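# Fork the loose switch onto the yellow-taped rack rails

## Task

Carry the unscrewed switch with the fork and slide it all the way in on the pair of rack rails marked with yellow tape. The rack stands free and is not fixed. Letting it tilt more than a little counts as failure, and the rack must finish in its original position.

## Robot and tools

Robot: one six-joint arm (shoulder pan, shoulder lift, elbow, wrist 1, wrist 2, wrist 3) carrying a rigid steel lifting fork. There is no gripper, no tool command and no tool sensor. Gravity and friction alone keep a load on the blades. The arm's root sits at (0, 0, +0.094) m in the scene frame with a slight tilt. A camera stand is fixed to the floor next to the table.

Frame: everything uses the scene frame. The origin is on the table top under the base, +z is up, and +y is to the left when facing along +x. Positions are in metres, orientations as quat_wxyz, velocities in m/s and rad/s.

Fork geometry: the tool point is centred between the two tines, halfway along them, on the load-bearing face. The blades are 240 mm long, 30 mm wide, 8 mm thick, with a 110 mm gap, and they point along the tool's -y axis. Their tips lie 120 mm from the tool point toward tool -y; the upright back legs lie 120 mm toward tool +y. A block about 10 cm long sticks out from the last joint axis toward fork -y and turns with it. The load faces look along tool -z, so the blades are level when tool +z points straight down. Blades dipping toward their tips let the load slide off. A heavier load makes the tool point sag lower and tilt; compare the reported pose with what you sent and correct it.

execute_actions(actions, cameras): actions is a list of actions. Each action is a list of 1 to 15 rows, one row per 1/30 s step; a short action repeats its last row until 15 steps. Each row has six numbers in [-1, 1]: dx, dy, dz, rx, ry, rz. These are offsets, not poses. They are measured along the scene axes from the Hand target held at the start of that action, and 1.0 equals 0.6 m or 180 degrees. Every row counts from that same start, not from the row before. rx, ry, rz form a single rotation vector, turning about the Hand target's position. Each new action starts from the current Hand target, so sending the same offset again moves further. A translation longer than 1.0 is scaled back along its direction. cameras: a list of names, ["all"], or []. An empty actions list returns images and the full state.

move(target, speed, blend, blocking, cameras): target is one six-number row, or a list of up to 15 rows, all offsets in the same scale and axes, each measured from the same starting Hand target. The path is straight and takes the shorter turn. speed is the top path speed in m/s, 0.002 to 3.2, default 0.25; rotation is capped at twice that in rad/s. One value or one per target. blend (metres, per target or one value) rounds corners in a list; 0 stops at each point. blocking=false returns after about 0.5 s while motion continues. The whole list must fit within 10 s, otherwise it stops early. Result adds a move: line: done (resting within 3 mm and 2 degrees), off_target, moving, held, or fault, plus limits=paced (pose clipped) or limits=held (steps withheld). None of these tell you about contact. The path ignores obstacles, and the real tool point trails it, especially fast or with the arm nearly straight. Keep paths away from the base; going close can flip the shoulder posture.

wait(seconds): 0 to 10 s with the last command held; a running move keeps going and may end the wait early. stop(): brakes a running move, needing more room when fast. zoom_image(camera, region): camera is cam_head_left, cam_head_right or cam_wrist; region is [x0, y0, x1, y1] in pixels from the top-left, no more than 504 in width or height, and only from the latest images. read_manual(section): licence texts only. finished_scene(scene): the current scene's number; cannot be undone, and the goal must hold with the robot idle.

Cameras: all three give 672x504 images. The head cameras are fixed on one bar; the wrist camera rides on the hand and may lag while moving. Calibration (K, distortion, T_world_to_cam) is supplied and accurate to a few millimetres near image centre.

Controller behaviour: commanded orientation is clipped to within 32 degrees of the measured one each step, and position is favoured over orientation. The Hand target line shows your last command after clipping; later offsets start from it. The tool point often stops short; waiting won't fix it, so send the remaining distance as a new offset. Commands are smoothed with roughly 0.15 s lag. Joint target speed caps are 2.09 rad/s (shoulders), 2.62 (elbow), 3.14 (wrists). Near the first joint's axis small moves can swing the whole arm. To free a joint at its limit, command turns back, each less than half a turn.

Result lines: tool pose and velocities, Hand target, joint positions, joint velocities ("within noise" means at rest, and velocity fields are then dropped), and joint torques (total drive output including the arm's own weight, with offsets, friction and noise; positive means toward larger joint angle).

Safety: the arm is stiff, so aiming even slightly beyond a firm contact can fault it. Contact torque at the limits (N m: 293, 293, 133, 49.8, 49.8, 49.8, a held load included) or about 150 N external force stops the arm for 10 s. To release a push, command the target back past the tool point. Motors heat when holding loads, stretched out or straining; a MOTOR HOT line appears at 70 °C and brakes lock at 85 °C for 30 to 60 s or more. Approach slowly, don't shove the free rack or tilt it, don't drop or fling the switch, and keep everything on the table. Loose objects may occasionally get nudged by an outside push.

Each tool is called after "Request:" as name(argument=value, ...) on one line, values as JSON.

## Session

Request:
execute_actions(actions=[])

Request:
zoom_image(camera="cam_head_left", region=[290, 70, 490, 270])

Request:
zoom_image(camera="cam_head_right", region=[290, 70, 490, 270])

Scene clock: 0.00 s.
end_effector_position=(+0.3721, -0.1179, +0.2683) end_effector_quat_wxyz=(-0.171, +0.978, -0.115, +0.012)
Joint positions: [1.982 -1.736 2.436 -1.964 -1.402 0.575]
Joint velocities: within noise
Joint torques (N m): no reading
Hand target: +0.3721, -0.1179, +0.2683; -0.171, +0.978, -0.115, +0.012
camera_calibration:
cam_wrist: T_world_to_cam=[[0.971635, -0.232132, -0.0451733, -0.367249], [-0.231942, -0.972683, 0.00947392, -0.159603], [-0.0461385, 0.00127239, -0.998934, 0.379723], [0, 0, 0, 1]] pos_world=[0.337333, -0.240977, 0.364241]

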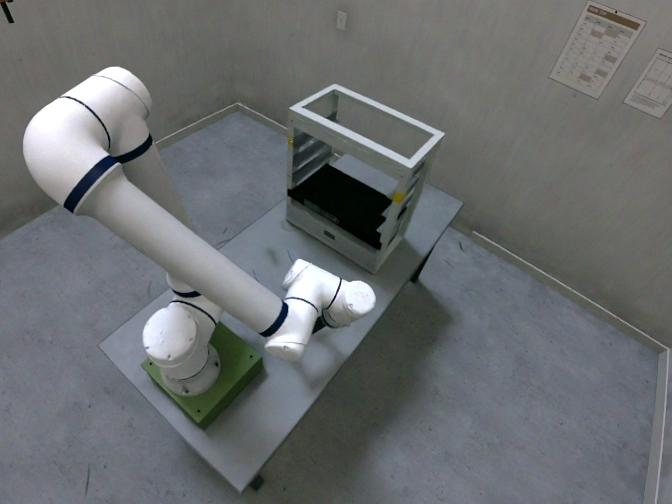

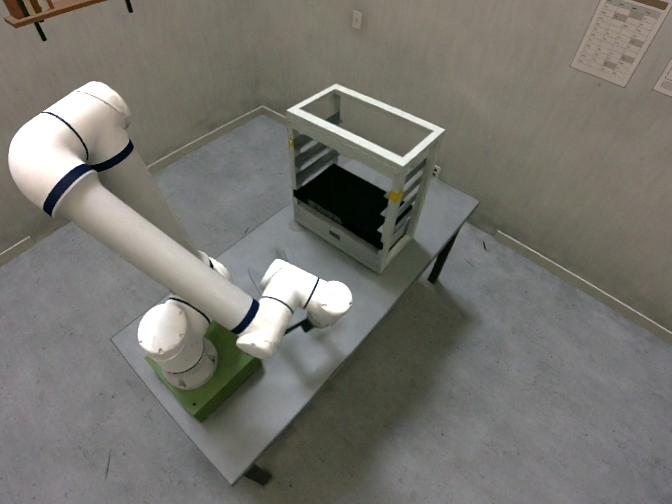

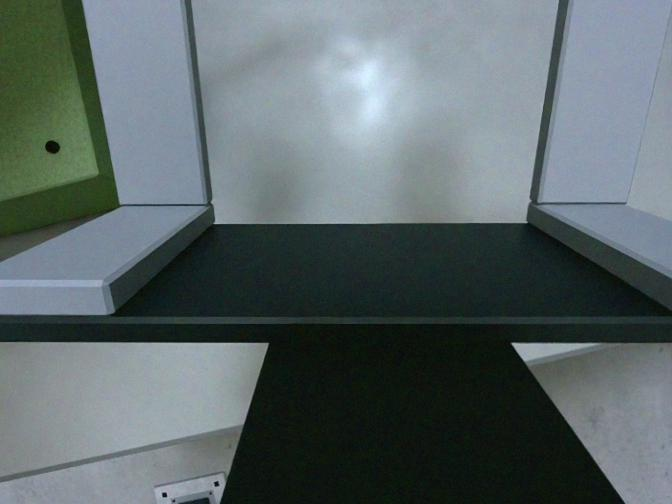

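Scaled by 2.520.

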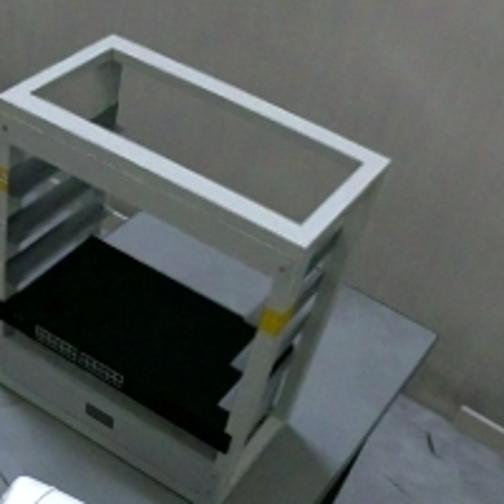

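Scaled by 2.520.

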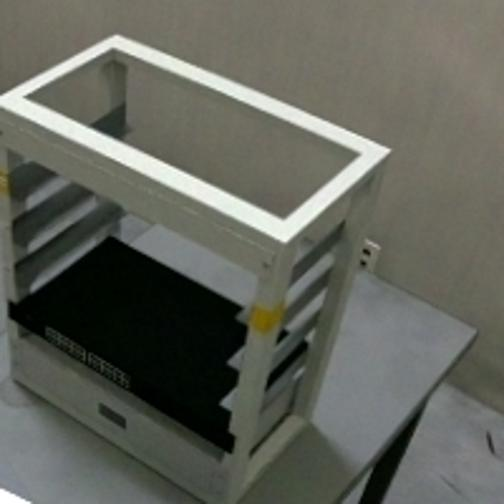

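Request:
move(target=[[0.2463, 0.163, 0.253, -0.0794, 0.0867, -0.4046], [0.446, 0.2466, 0.32, -0.0794, 0.0867, -0.4046]], speed=0.35, blend=[0.05, 0], cameras=["all"])

Request:
zoom_image(camera="cam_head_left", region=[270, 120, 430, 280])

Request:
zoom_image(camera="cam_head_right", region=[270, 120, 430, 280])

Scene clock: 26.80 s.
end_effector_position=(+0.6396, +0.0300, +0.4603) end_effector_quat_wxyz=(+0.000, +0.725, -0.688, +0.000)
Joint positions: [2.86 -1.92 2.12 -1.756 -1.569 2.762]
Joint torques (N m): [10.8 -13.61 -100.7 -5.55 -1.52 3.51]
Hand target: +0.6397, +0.0301, +0.4603; +0.000, +0.725, -0.688, +0.000
Off the commanded pose: 0.000 m, 0 deg.
move: done
camera_calibration:
cam_wrist: T_world_to_cam=[[0.0393086, -0.998875, -0.0265098, 0.0265579], [-0.936986, -0.0460642, 0.346315, 0.312572], [-0.347147, 0.0112261, -0.937743, 0.747662], [0, 0, 0, 1]] pos_world=[0.551381, 0.0325331, 0.593571]

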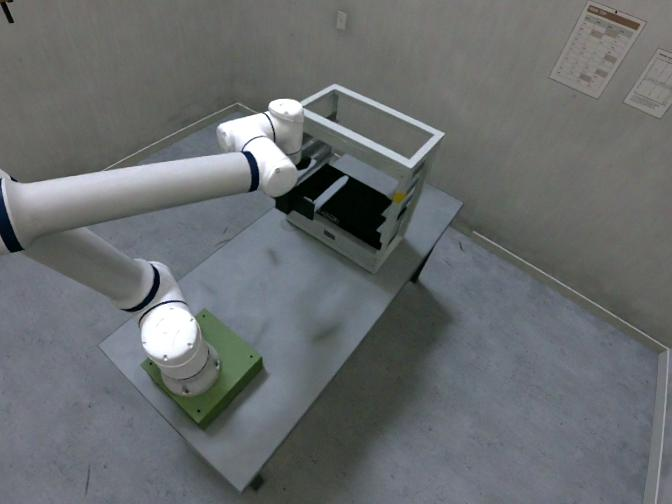

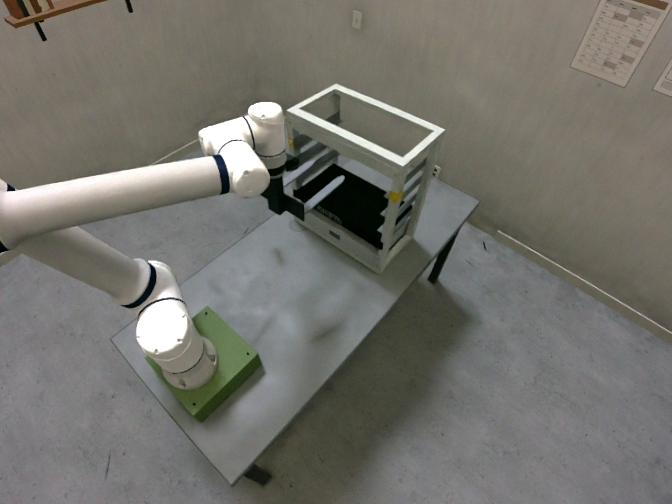

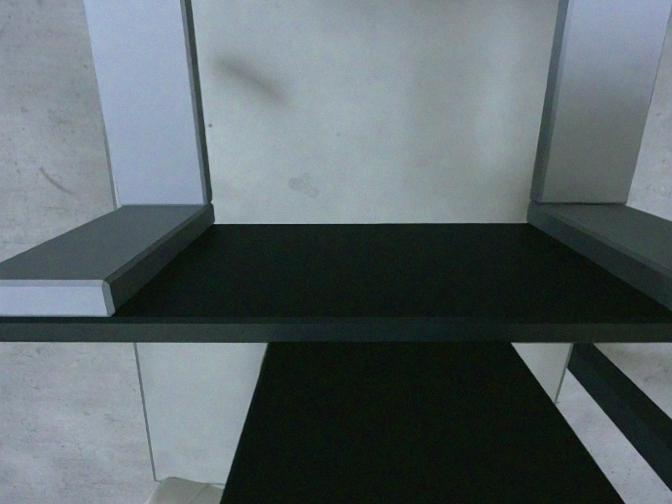

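Scaled by 3.150.

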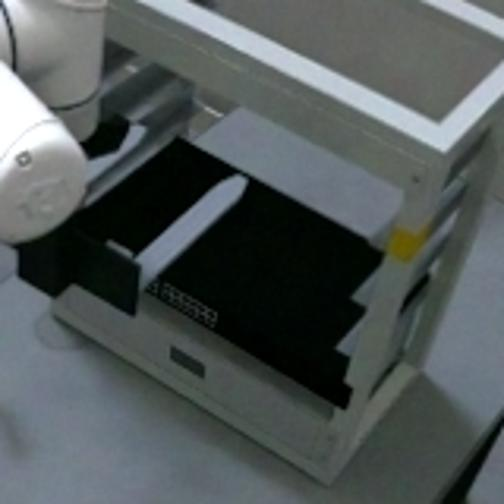

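Scaled by 3.150.

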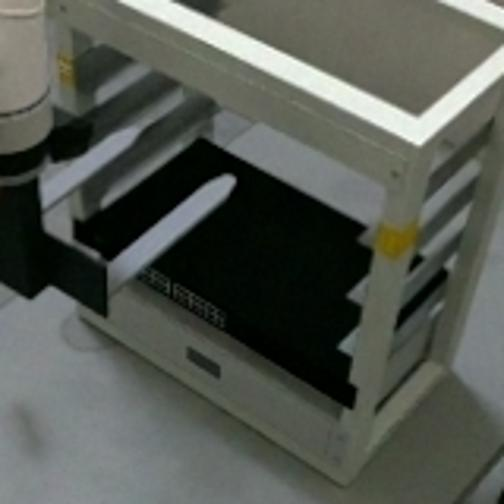

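Request:
move(target=[0.0338, 0.1667, -0.0672, 0.0262, -0.4993, 0], speed=0.35, cameras=["cam_wrist"])

Request:
zoom_image(camera="cam_wrist", region=[200, 0, 400, 230])

Request:
move(target=[0, 0, -0.1, 0, 0, 0], cameras=["cam_wrist"])

Request:
zoom_image(camera="cam_wrist", region=[200, 0, 400, 230])

Scene clock: 36.23 s.
end_effector_position=(+0.6600, +0.1301, +0.4200) end_effector_quat_wxyz=(+0.513, -0.513, +0.487, -0.487)
Joint positions: [3.007 -0.758 2.519 -4.889 -1.338 3.146]
Joint torques (N m): [10.02 -60.69 -8.77 -9.88 -2.1 3.28]
Hand target: +0.6600, +0.1301, +0.4200; +0.513, -0.513, +0.487, -0.487
Off the commanded pose: 0.000 m, 0 deg.
move: done
camera_calibration:
cam_wrist: T_world_to_cam=[[0.0788615, -0.996798, -0.0132021, 0.0926642], [-0.346467, -0.0149881, -0.937942, 0.495854], [0.934741, 0.0785417, -0.34654, -0.387145], [0, 0, 0, 1]] pos_world=[0.52637, 0.130206, 0.332145]
Images, in order (width x height): cam_wrist 672x504.

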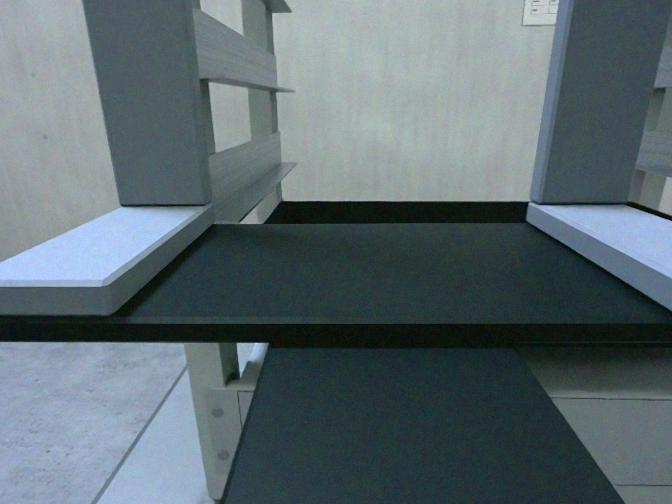

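Scaled by 2.191.

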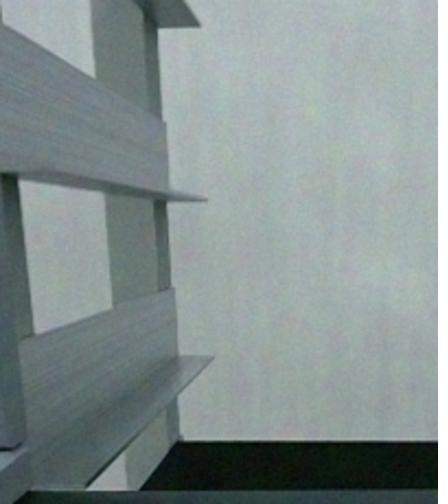

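Scene clock: 37.27 s.
end_effector_position=(+0.6600, +0.1301, +0.3601) end_effector_quat_wxyz=(+0.513, -0.513, +0.487, -0.487)
Joint positions: [3.008 -0.601 2.472 -5 -1.339 3.146]
Joint torques (N m): [-11.93 -65.28 0.52 -9.67 1.39 3.48]
Hand target: +0.6600, +0.1301, +0.3600; +0.513, -0.513, +0.487, -0.487
Off the commanded pose: 0.000 m, 0 deg.
move: done
camera_calibration:
cam_wrist: T_world_to_cam=[[0.0788662, -0.996798, -0.0131772, 0.091956], [-0.34617, -0.0149881, -0.938052, 0.439581], [0.934851, 0.0785421, -0.346243, -0.408142], [0, 0, 0, 1]] pos_world=[0.526469, 0.130306, 0.272245]
Images, in order (width x height): cam_wrist 672x504.

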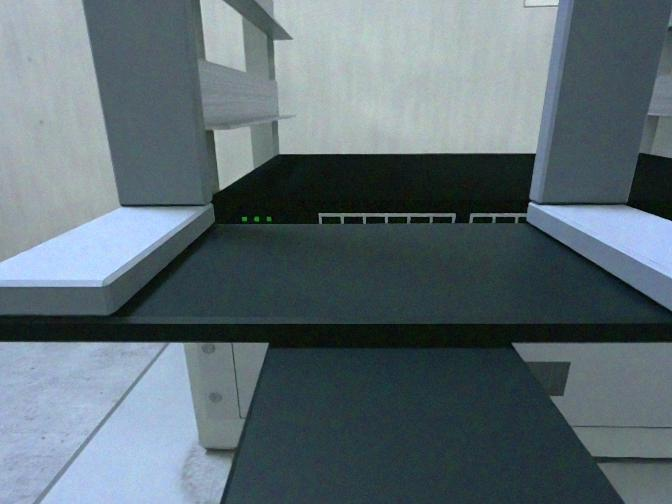

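Scaled by 2.191.

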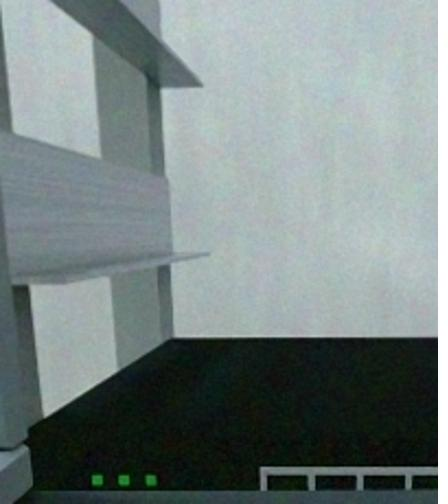

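Request:
move(target=[-0.0167, 0.0667, 0.0167, -0.0044, 0.0832, 0], speed=0.35, cameras=["cam_wrist"])

Request:
zoom_image(camera="cam_wrist", region=[200, 0, 400, 230])

Scene clock: 51.10 s.
end_effector_position=(+0.6500, +0.1701, +0.3700) end_effector_quat_wxyz=(-0.442, +0.575, -0.546, +0.419)
Joint positions: [3.108 -0.832 2.634 -4.667 -1.442 3.113]
Joint torques (N m): [10.51 -82.81 17.35 -7.1 -1.88 3.47]
Hand target: +0.6500, +0.1701, +0.3700; -0.442, +0.575, -0.546, +0.419
Off the commanded pose: 0.000 m, 0 deg.
move: done
camera_calibration:
cam_wrist: T_world_to_cam=[[0.0745904, -0.997025, -0.019432, 0.137761], [-0.576583, -0.0272207, -0.816585, 0.55285], [0.813626, 0.0721136, -0.576899, -0.233301], [0, 0, 0, 1]] pos_world=[0.498308, 0.169224, 0.319535]
Images, in order (width x height): cam_wrist 672x504.

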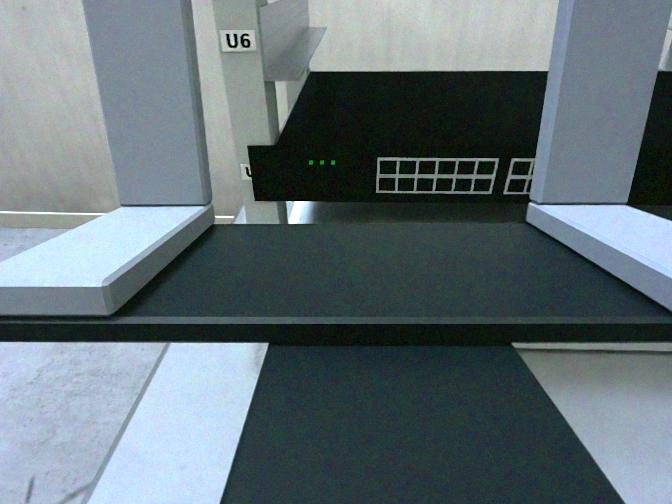

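Scaled by 2.191.

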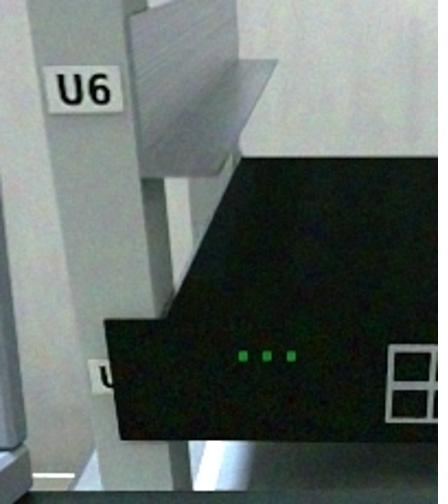

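Request:
move(target=[0.0, 0, -0.0667, -0.0023, 0.0444, 0], speed=0.3, cameras=["cam_wrist"])

Request:
zoom_image(camera="cam_wrist", region=[200, 0, 560, 230])

Scene clock: 57.20 s.
end_effector_position=(+0.6500, +0.1701, +0.3301) end_effector_quat_wxyz=(-0.400, +0.605, -0.574, +0.380)
Joint positions: [3.105 -0.852 2.677 -4.549 -1.444 3.094]
Joint torques (N m): [-20.93 -80.98 17.81 -7.83 -1.58 -2.37]
Hand target: +0.6500, +0.1701, +0.3300; -0.400, +0.605, -0.574, +0.380
Off the commanded pose: 0.000 m, 0 deg.
move: done
camera_calibration:
cam_wrist: T_world_to_cam=[[0.0715774, -0.997181, -0.0225312, 0.140079], [-0.684405, -0.0326691, -0.728369, 0.562161], [0.72558, 0.0675553, -0.684814, -0.162624], [0, 0, 0, 1]] pos_world=[0.492716, 0.169035, 0.30125]
Images, in order (width x height): cam_wrist 672x504.

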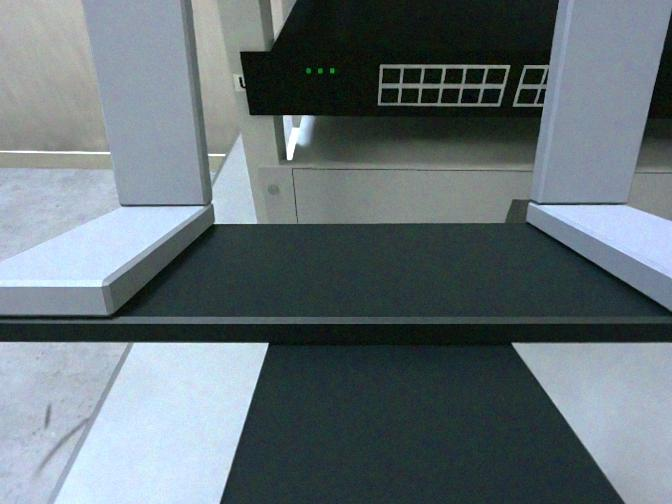

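Scaled by 1.400.

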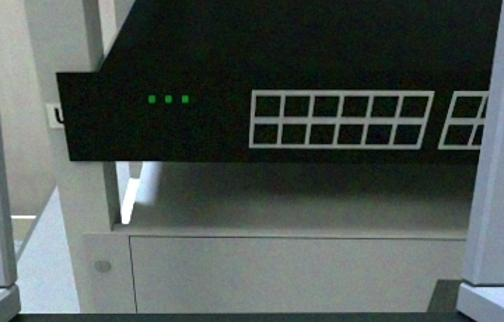

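Request:
move(target=[0.0083, 0, 0.3333, 0.0067, -0.1276, 0], speed=0.35, cameras=["cam_wrist"])

Request:
zoom_image(camera="cam_wrist", region=[180, 0, 380, 230])

Request:
move(target=[0, 0, 0.175, 0, 0, 0], speed=0.35, cameras=["cam_wrist"])

Request:
zoom_image(camera="cam_wrist", region=[180, 0, 380, 230])

Request:
move(target=[0.0333, -0.5167, 0, 0, 0, 0], speed=0.35, cameras=["cam_wrist"])

Request:
zoom_image(camera="cam_wrist", region=[380, 0, 580, 230])

Request:
move(target=[0, 0, -0.175, 0, 0, 0], speed=0.35, cameras=["cam_wrist"])

Request:
zoom_image(camera="cam_wrist", region=[380, 0, 580, 230])

Scene clock: 75.43 s.
end_effector_position=(+0.6549, +0.1701, +0.5297) end_effector_quat_wxyz=(+0.513, -0.513, +0.487, -0.487)
Joint positions: [3.119 -1.073 2.545 -4.6 -1.449 3.148]
Joint torques (N m): [8.95 -81.33 -30.58 -4.97 -2.32 3.42]
Hand target: +0.6550, +0.1701, +0.5300; +0.513, -0.513, +0.487, -0.487
Off the commanded pose: 0.000 m, 0 deg.
move: done
camera_calibration:
cam_wrist: T_world_to_cam=[[0.0788546, -0.996799, -0.0132165, 0.134389], [-0.346644, -0.014987, -0.937877, 0.597677], [0.934676, 0.0785373, -0.346716, -0.347485], [0, 0, 0, 1]] pos_world=[0.52137, 0.170206, 0.441845]
Images, in order (width x height): cam_wrist 672x504.

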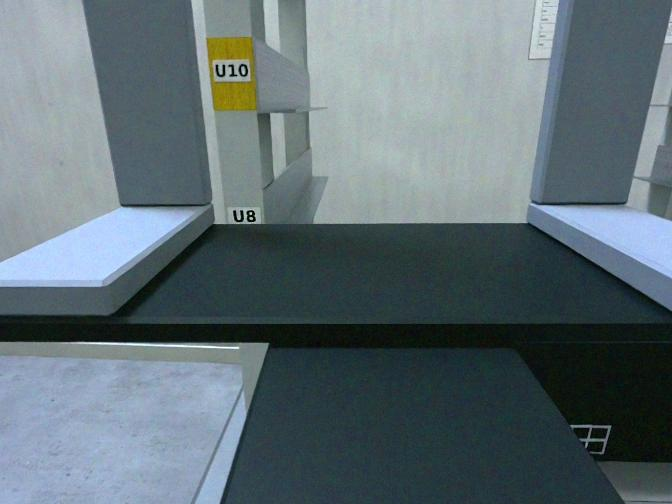

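Scaled by 2.191.

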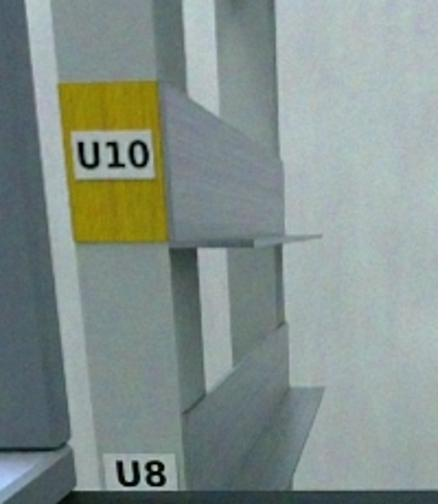

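Scene clock: 76.60 s.
end_effector_position=(+0.6549, +0.1701, +0.6349) end_effector_quat_wxyz=(+0.513, -0.513, +0.487, -0.487)
Joint positions: [3.117 -1.364 2.529 -4.294 -1.447 3.148]
Joint torques (N m): [-20.71 -67.62 -54.22 -5.17 -0.58 -2.25]
Hand target: +0.6550, +0.1701, +0.6350; +0.513, -0.513, +0.487, -0.487
Off the commanded pose: 0.000 m, 0 deg.
move: done
camera_calibration:
cam_wrist: T_world_to_cam=[[0.0788639, -0.996798, -0.0131667, 0.135738], [-0.34605, -0.0149872, -0.938096, 0.696092], [0.934896, 0.0785382, -0.346124, -0.311577], [0, 0, 0, 1]] pos_world=[0.521469, 0.170206, 0.546945]
Images, in order (width x height): cam_wrist 672x504.

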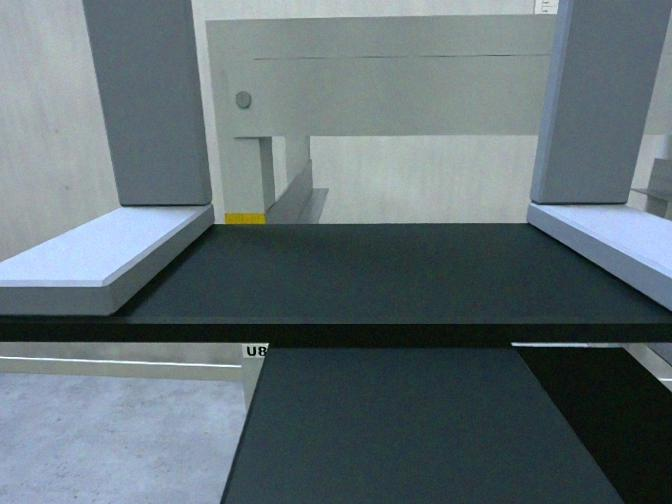

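Scaled by 2.191.

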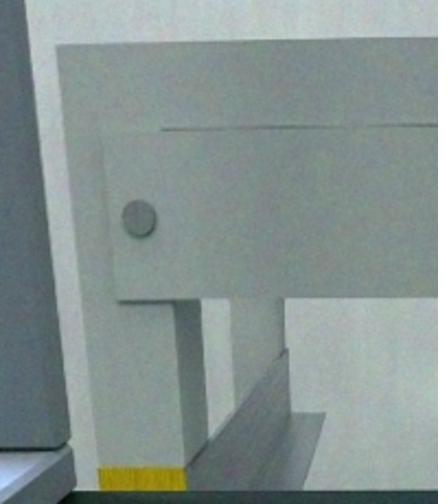

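Scene clock: 78.27 s.
end_effector_position=(+0.6749, -0.1398, +0.6350) end_effector_quat_wxyz=(+0.513, -0.513, +0.487, -0.487)
Joint positions: [2.357 -1.334 2.492 -4.279 -0.688 3.134]
Joint torques (N m): [-19.37 -39.75 -51.72 -2.12 1.09 -2.26]
Hand target: +0.6749, -0.1399, +0.6350; +0.513, -0.513, +0.487, -0.487
Off the commanded pose: 0.000 m, 0 deg.
move: done
camera_calibration:
cam_wrist: T_world_to_cam=[[0.0787345, -0.996808, -0.0132334, -0.174533], [-0.346058, -0.01488, -0.938095, 0.698448], [0.934904, 0.0784399, -0.346125, -0.305832], [0, 0, 0, 1]] pos_world=[0.541369, -0.139593, 0.547044]
Images, in order (width x height): cam_wrist 672x504.

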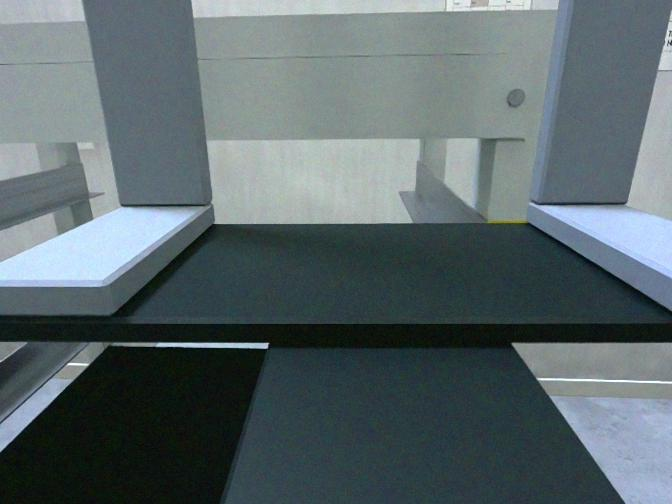

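Scaled by 2.191.

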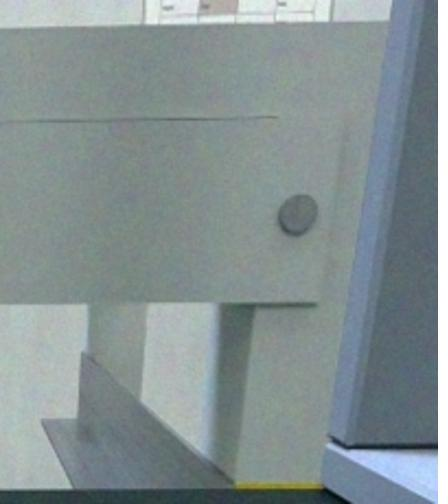

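Scene clock: 79.43 s.
end_effector_position=(+0.6749, -0.1399, +0.5301) end_effector_quat_wxyz=(+0.513, -0.513, +0.487, -0.487)
Joint positions: [2.356 -1.06 2.506 -4.567 -0.686 3.134]
Joint torques (N m): [9.6 -47.46 -29.18 -6.85 -2.02 3.51]
Hand target: +0.6749, -0.1399, +0.5300; +0.513, -0.513, +0.487, -0.487
Off the commanded pose: 0.000 m, 0 deg.
move: done
camera_calibration:
cam_wrist: T_world_to_cam=[[0.0788639, -0.996798, -0.0131835, -0.176211], [-0.34617, -0.0149815, -0.938052, 0.600066], [0.934851, 0.0785422, -0.346243, -0.34203], [0, 0, 0, 1]] pos_world=[0.541369, -0.139794, 0.442145]
Images, in order (width x height): cam_wrist 672x504.

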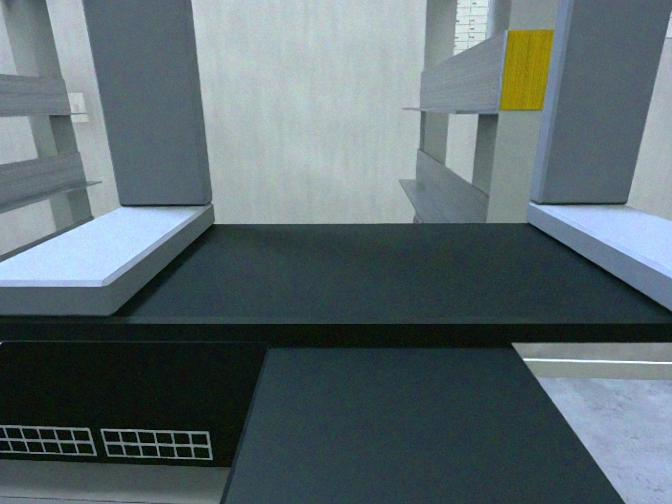

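Scaled by 2.191.

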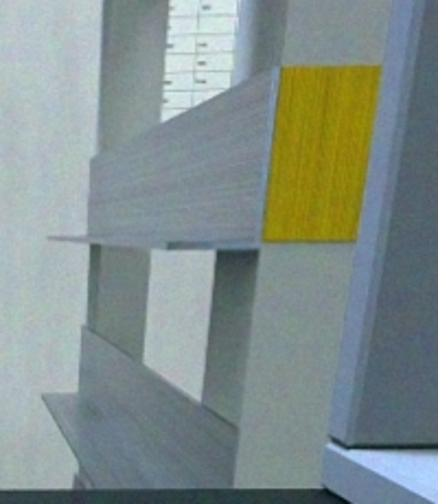

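Request:
move(target=[0, 0, 0.1167, 0, 0, 0], speed=0.35, cameras=["cam_wrist"])

Request:
zoom_image(camera="cam_wrist", region=[380, 0, 580, 230])

Request:
move(target=[-0.0333, 0.5167, 0, 0, 0, 0], speed=0.35, cameras=["cam_wrist"])

Request:
zoom_image(camera="cam_wrist", region=[180, 0, 380, 230])

Scene clock: 115.13 s.
end_effector_position=(+0.6749, -0.1399, +0.5999) end_effector_quat_wxyz=(+0.513, -0.513, +0.487, -0.487)
Joint positions: [2.357 -1.246 2.502 -4.378 -0.687 3.134]
Joint torques (N m): [-21.8 -71.98 -44.43 -2.2 1.52 -2.27]
Hand target: +0.6749, -0.1399, +0.6000; +0.513, -0.513, +0.487, -0.487
Off the commanded pose: 0.000 m, 0 deg.
move: done
camera_calibration:
cam_wrist: T_world_to_cam=[[0.0788639, -0.996798, -0.0131667, -0.175306], [-0.34605, -0.0149872, -0.938096, 0.665627], [0.934896, 0.0785382, -0.346124, -0.318007], [0, 0, 0, 1]] pos_world=[0.541469, -0.139794, 0.512045]
Images, in order (width x height): cam_wrist 672x504.

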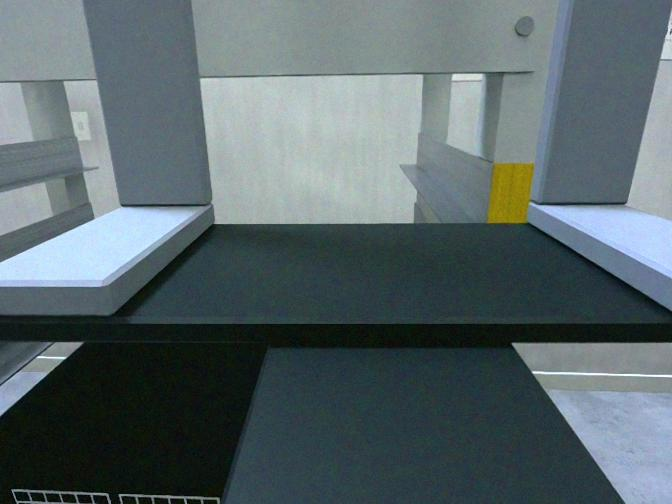

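Scaled by 2.191.

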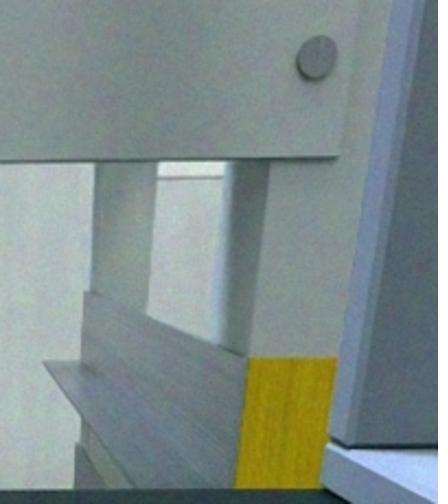

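Scene clock: 116.90 s.
end_effector_position=(+0.6549, +0.1700, +0.6000) end_effector_quat_wxyz=(+0.513, -0.513, +0.487, -0.487)
Joint positions: [3.117 -1.271 2.541 -4.398 -1.448 3.148]
Joint torques (N m): [10.25 -43.16 -46.94 -5.16 -2.37 3.26]
Hand target: +0.6550, +0.1701, +0.6000; +0.513, -0.513, +0.487, -0.487
Off the commanded pose: 0.000 m, 0 deg.
move: done
camera_calibration:
cam_wrist: T_world_to_cam=[[0.0789598, -0.99679, -0.0132107, 0.135251], [-0.346168, -0.0149891, -0.938053, 0.663486], [0.934844, 0.0786416, -0.346241, -0.323552], [0, 0, 0, 1]] pos_world=[0.52147, 0.170206, 0.512145]
Images, in order (width x height): cam_wrist 672x504.

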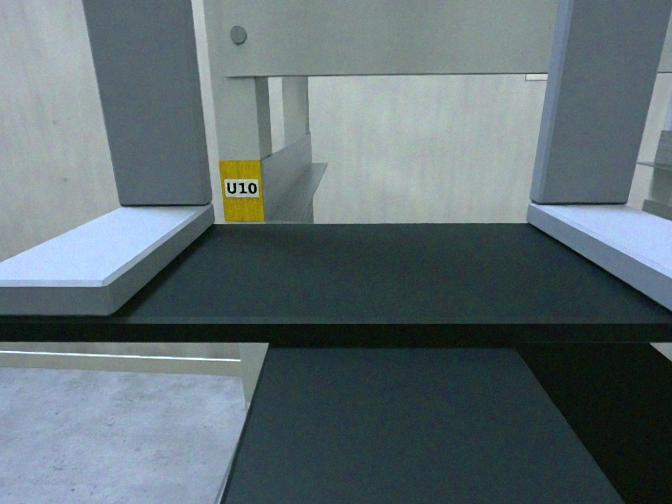

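Scaled by 2.191.

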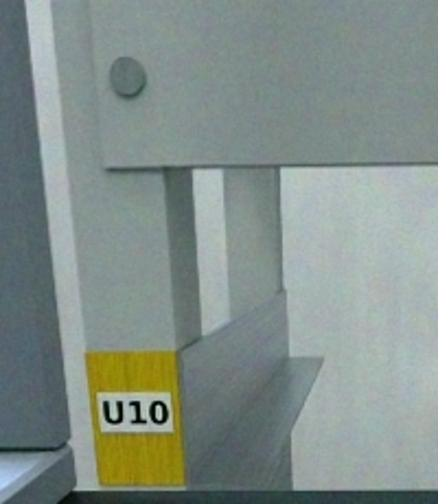

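Request:
move(target=[[-0.025, -0.2667, -0.30, -0.0175, 0.4997, -0.0088], [-0.0973, -0.2682, -0.5, -0.0175, 0.4997, -0.0088], [-0.0973, -0.2682, -0.75, -0.0175, 0.4997, -0.0088]], speed=[0.4, 0.3, 0.2], blend=[0.03, 0.03, 0], cameras=["all"])

Request:
zoom_image(camera="cam_head_left", region=[260, 150, 400, 290])

Request:
zoom_image(camera="cam_head_right", region=[260, 150, 400, 290])

Scene clock: 153.10 s.
end_effector_position=(+0.5966, +0.0092, +0.1501) end_effector_quat_wxyz=(+0.000, +0.713, -0.701, +0.000)
Joint positions: [2.794 -1.639 2.573 -2.49 -1.57 2.73]
Joint torques (N m): [9.33 -19.57 -45.47 -10.23 2 3.4]
Hand target: +0.5966, +0.0092, +0.1500; +0.000, +0.713, -0.701, +0.000
Off the commanded pose: 0.000 m, 0 deg.
move: done
camera_calibration:
cam_wrist: T_world_to_cam=[[0.0042064, -0.999643, -0.0263854, 0.0201221], [-0.937982, -0.0130911, 0.346436, 0.379073], [-0.346657, 0.0232918, -0.937703, 0.44168], [0, 0, 0, 1]] pos_world=[0.50859, 0.0147899, 0.283371]

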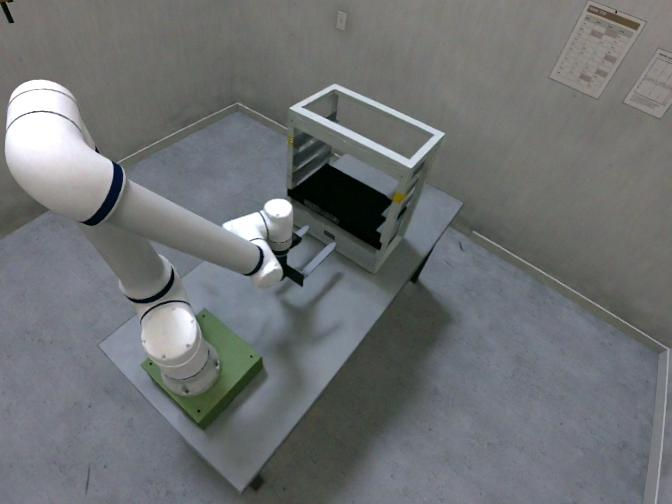

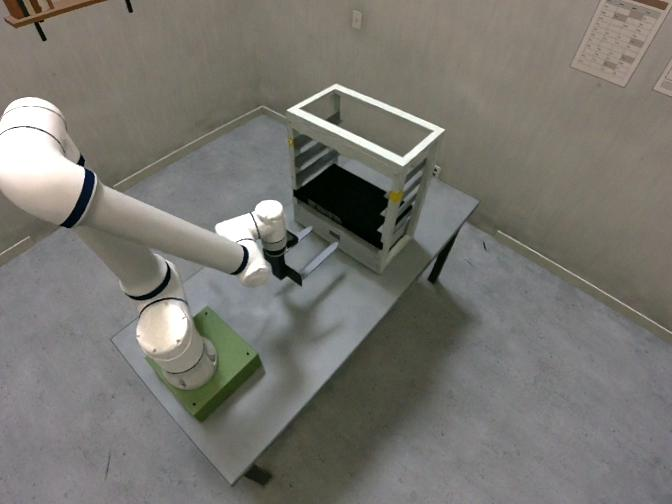

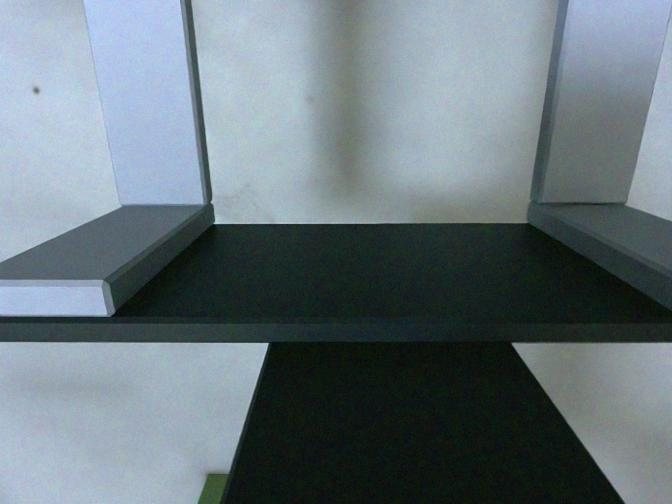

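Scaled by 3.600.

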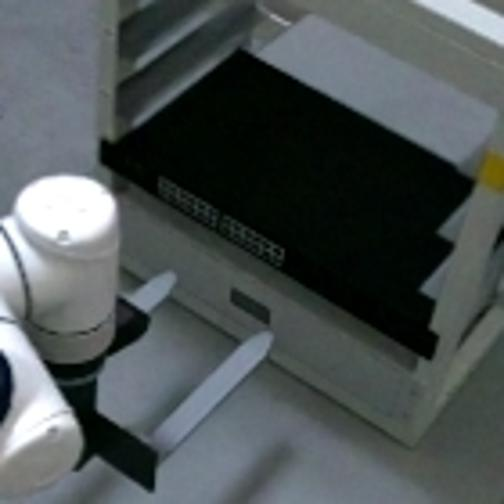

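Scaled by 3.600.

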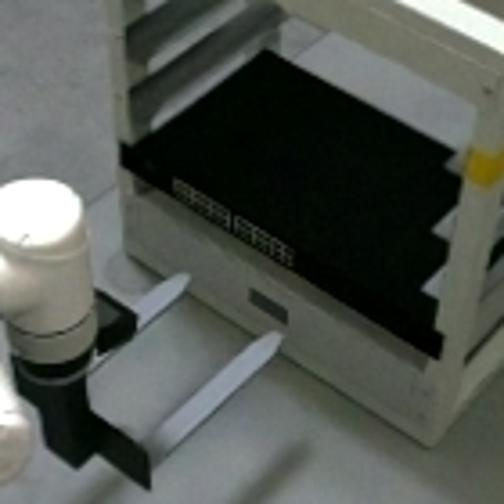

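Request:
move(target=[0.3666, 0.0064, 0, 0, 0, 0], speed=0.15, cameras=["all"])

Request:
zoom_image(camera="cam_head_left", region=[270, 130, 410, 270])

Request:
zoom_image(camera="cam_head_right", region=[270, 130, 410, 270])

Scene clock: 166.17 s.
end_effector_position=(+0.8163, +0.0130, +0.1500) end_effector_quat_wxyz=(+0.000, +0.713, -0.701, +0.000)
Joint positions: [2.933 -1.297 2.177 -2.437 -1.568 2.869]
Joint torques (N m): [9.85 -61.56 -74.4 -5.26 -1.28 3.48]
Hand target: +0.8165, +0.0130, +0.1500; +0.000, +0.713, -0.701, +0.000
Off the commanded pose: 0.000 m, 0 deg.
move: done
camera_calibration:
cam_wrist: T_world_to_cam=[[0.00420699, -0.999643, -0.0263847, 0.0230959], [-0.938015, -0.0130892, 0.346347, 0.585247], [-0.346569, 0.0232922, -0.937735, 0.517694], [0, 0, 0, 1]] pos_world=[0.72829, 0.0186899, 0.283371]

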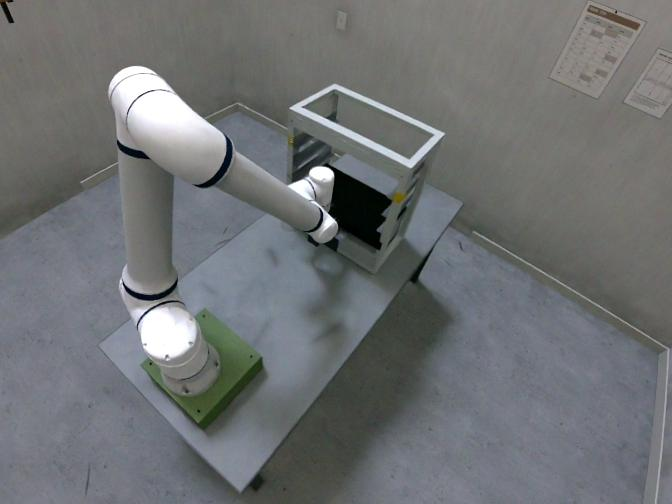

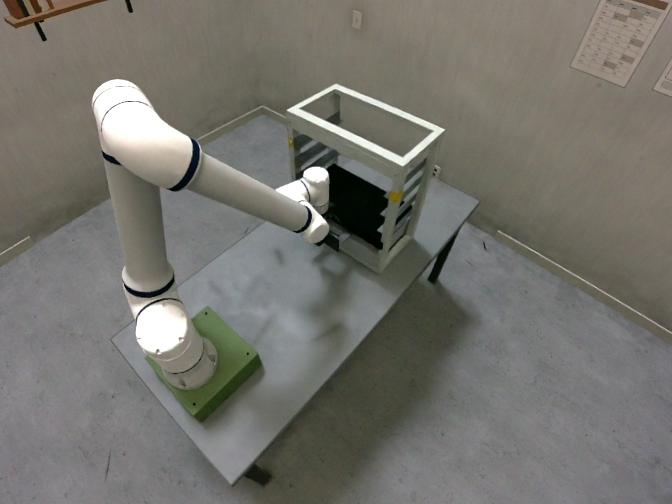

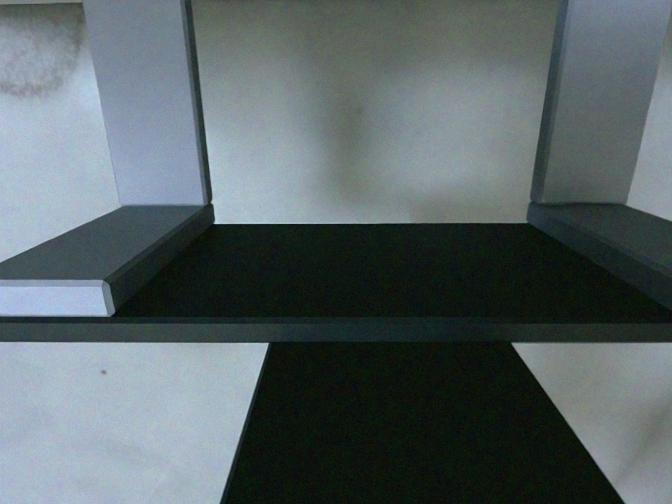

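Scaled by 3.600.

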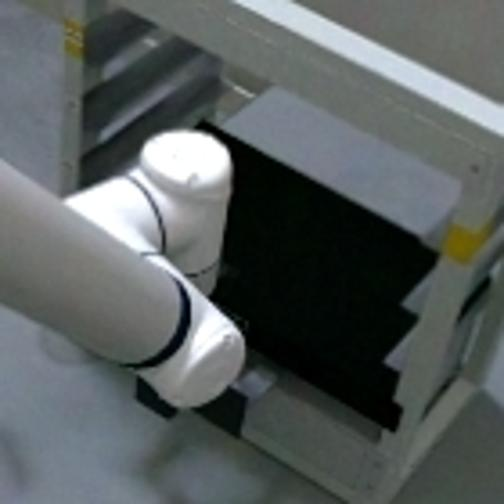

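Scaled by 3.600.

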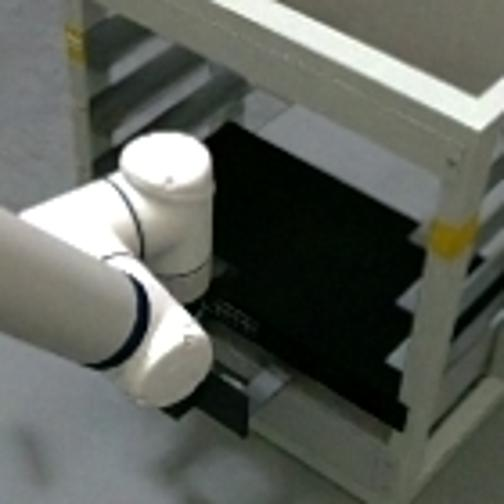

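Request:
move(target=[[0.02, 0.00035, 0, 0, 0, 0], [0.02, 0.00035, 0.03, 0, 0, 0]], speed=[0.06, 0.03])

Request:
move(target=[0, 0, 0.0033, 0, 0, 0], speed=0.02)

Request:
move(target=[0, 0, 0.0033, 0, 0, 0], speed=0.02)

Request:
move(target=[0, 0, 0.0033, 0, 0, 0], speed=0.02)

Request:
move(target=[0, 0, 0.0033, 0, 0, 0], speed=0.02)

Scene clock: 172.43 s.
end_effector_position=(+0.8285, +0.0133, +0.1678) end_effector_quat_wxyz=(+0.000, +0.713, -0.701, +0.000)
Joint positions: [2.938 -1.307 2.144 -2.394 -1.568 2.874]
Joint torques (N m): [-1.99 -91.02 -76.56 -5.48 0.69 0.76]
Hand target: +0.8285, +0.0132, +0.1680; +0.000, +0.713, -0.701, +0.000
Off the commanded pose: 0.000 m, 0 deg.
move: done

Scene clock: 173.13 s.
end_effector_position=(+0.8285, +0.0132, +0.1699) end_effector_quat_wxyz=(+0.000, +0.713, -0.701, +0.000)
Joint positions: [2.938 -1.309 2.143 -2.39 -1.568 2.874]
Joint torques (N m): [-13.95 -90.9 -77.33 -5.53 0.5 -1.74]
Hand target: +0.8285, +0.0132, +0.1700; +0.000, +0.713, -0.701, +0.000
Off the commanded pose: 0.000 m, 0 deg.
move: done

Scene clock: 173.83 s.
end_effector_position=(+0.8285, +0.0132, +0.1719) end_effector_quat_wxyz=(+0.000, +0.713, -0.701, +0.000)
Joint positions: [2.938 -1.312 2.141 -2.386 -1.568 2.874]
Joint torques (N m): [-14.55 -91.2 -77.31 -5.55 -0.09 -1.78]
Hand target: +0.8285, +0.0132, +0.1720; +0.000, +0.713, -0.701, +0.000
Off the commanded pose: 0.000 m, 0 deg.
move: done

Scene clock: 174.53 s.
end_effector_position=(+0.8285, +0.0132, +0.1737) end_effector_quat_wxyz=(+0.000, +0.713, -0.701, +0.000)
Joint positions: [2.938 -1.315 2.14 -2.382 -1.568 2.874]
Joint torques (N m): [-15.25 -104.85 -94.79 -10.67 -0.47 -1.45]
Hand target: +0.8285, +0.0132, +0.1739; +0.000, +0.713, -0.701, +0.000
Off the commanded pose: 0.000 m, 0 deg.
move: done

Scene clock: 175.23 s.
end_effector_position=(+0.8284, +0.0133, +0.1757) end_effector_quat_wxyz=(+0.000, +0.713, -0.701, +0.000)
Joint positions: [2.938 -1.318 2.139 -2.378 -1.568 2.874]
Joint torques (N m): [-16.22 -122.22 -109.51 -17.78 -0.81 -1.59]
Hand target: +0.8285, +0.0132, +0.1759; +0.000, +0.713, -0.701, +0.000
Off the commanded pose: 0.000 m, 0 deg.
move: done

Request:
move(target=[0, 0, 0.0168, 0, 0, 0], speed=0.03, cameras=["all"])

Request:
zoom_image(camera="cam_head_right", region=[270, 130, 450, 280])

Scene clock: 178.77 s.
end_effector_position=(+0.8285, +0.0132, +0.1858) end_effector_quat_wxyz=(+0.000, +0.713, -0.701, +0.000) end_effector_velocity=(-0.001, +0.000, +0.000) end_effector_angular_velocity=(+0.001, +0.002, +0.000)
Joint positions: [2.938 -1.332 2.133 -2.358 -1.568 2.874]
Joint velocities: [0 -0.002 -0.001 0.005 0 0]
Joint torques (N m): [-19.59 -124.53 -115.88 -19.61 2.58 -2.16]
Hand target: +0.8285, +0.0132, +0.1860; +0.000, +0.713, -0.701, +0.000
Off the commanded pose: 0.000 m, 0 deg.
move: done
camera_calibration:
cam_wrist: T_world_to_cam=[[0.00420699, -0.999643, -0.0263847, 0.0241891], [-0.938015, -0.0130892, 0.346347, 0.584294], [-0.346569, 0.0232922, -0.937735, 0.555489], [0, 0, 0, 1]] pos_world=[0.74049, 0.0188899, 0.319171]

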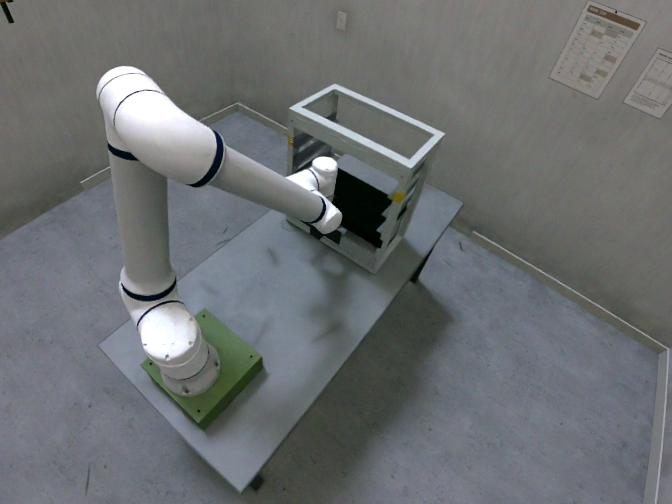

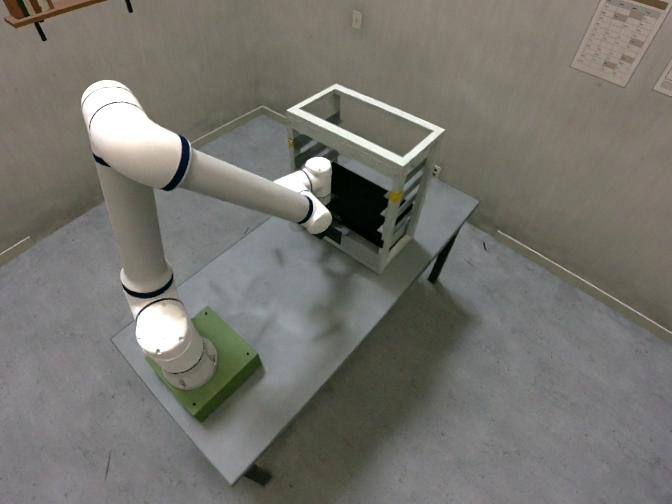

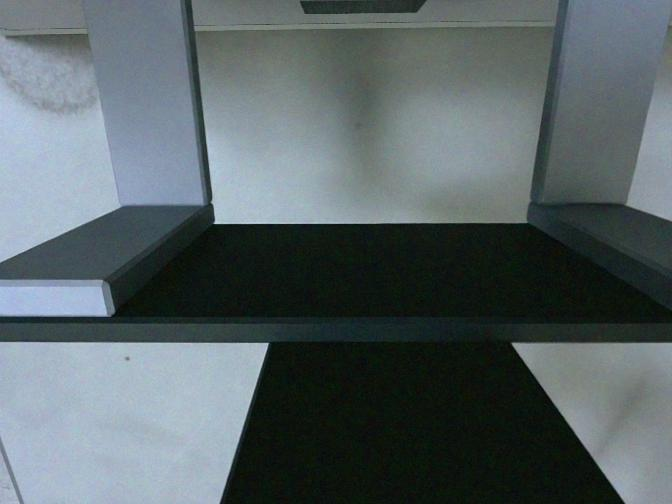

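Scaled by 2.800.

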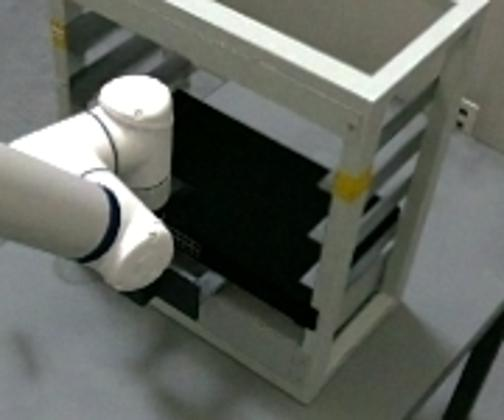

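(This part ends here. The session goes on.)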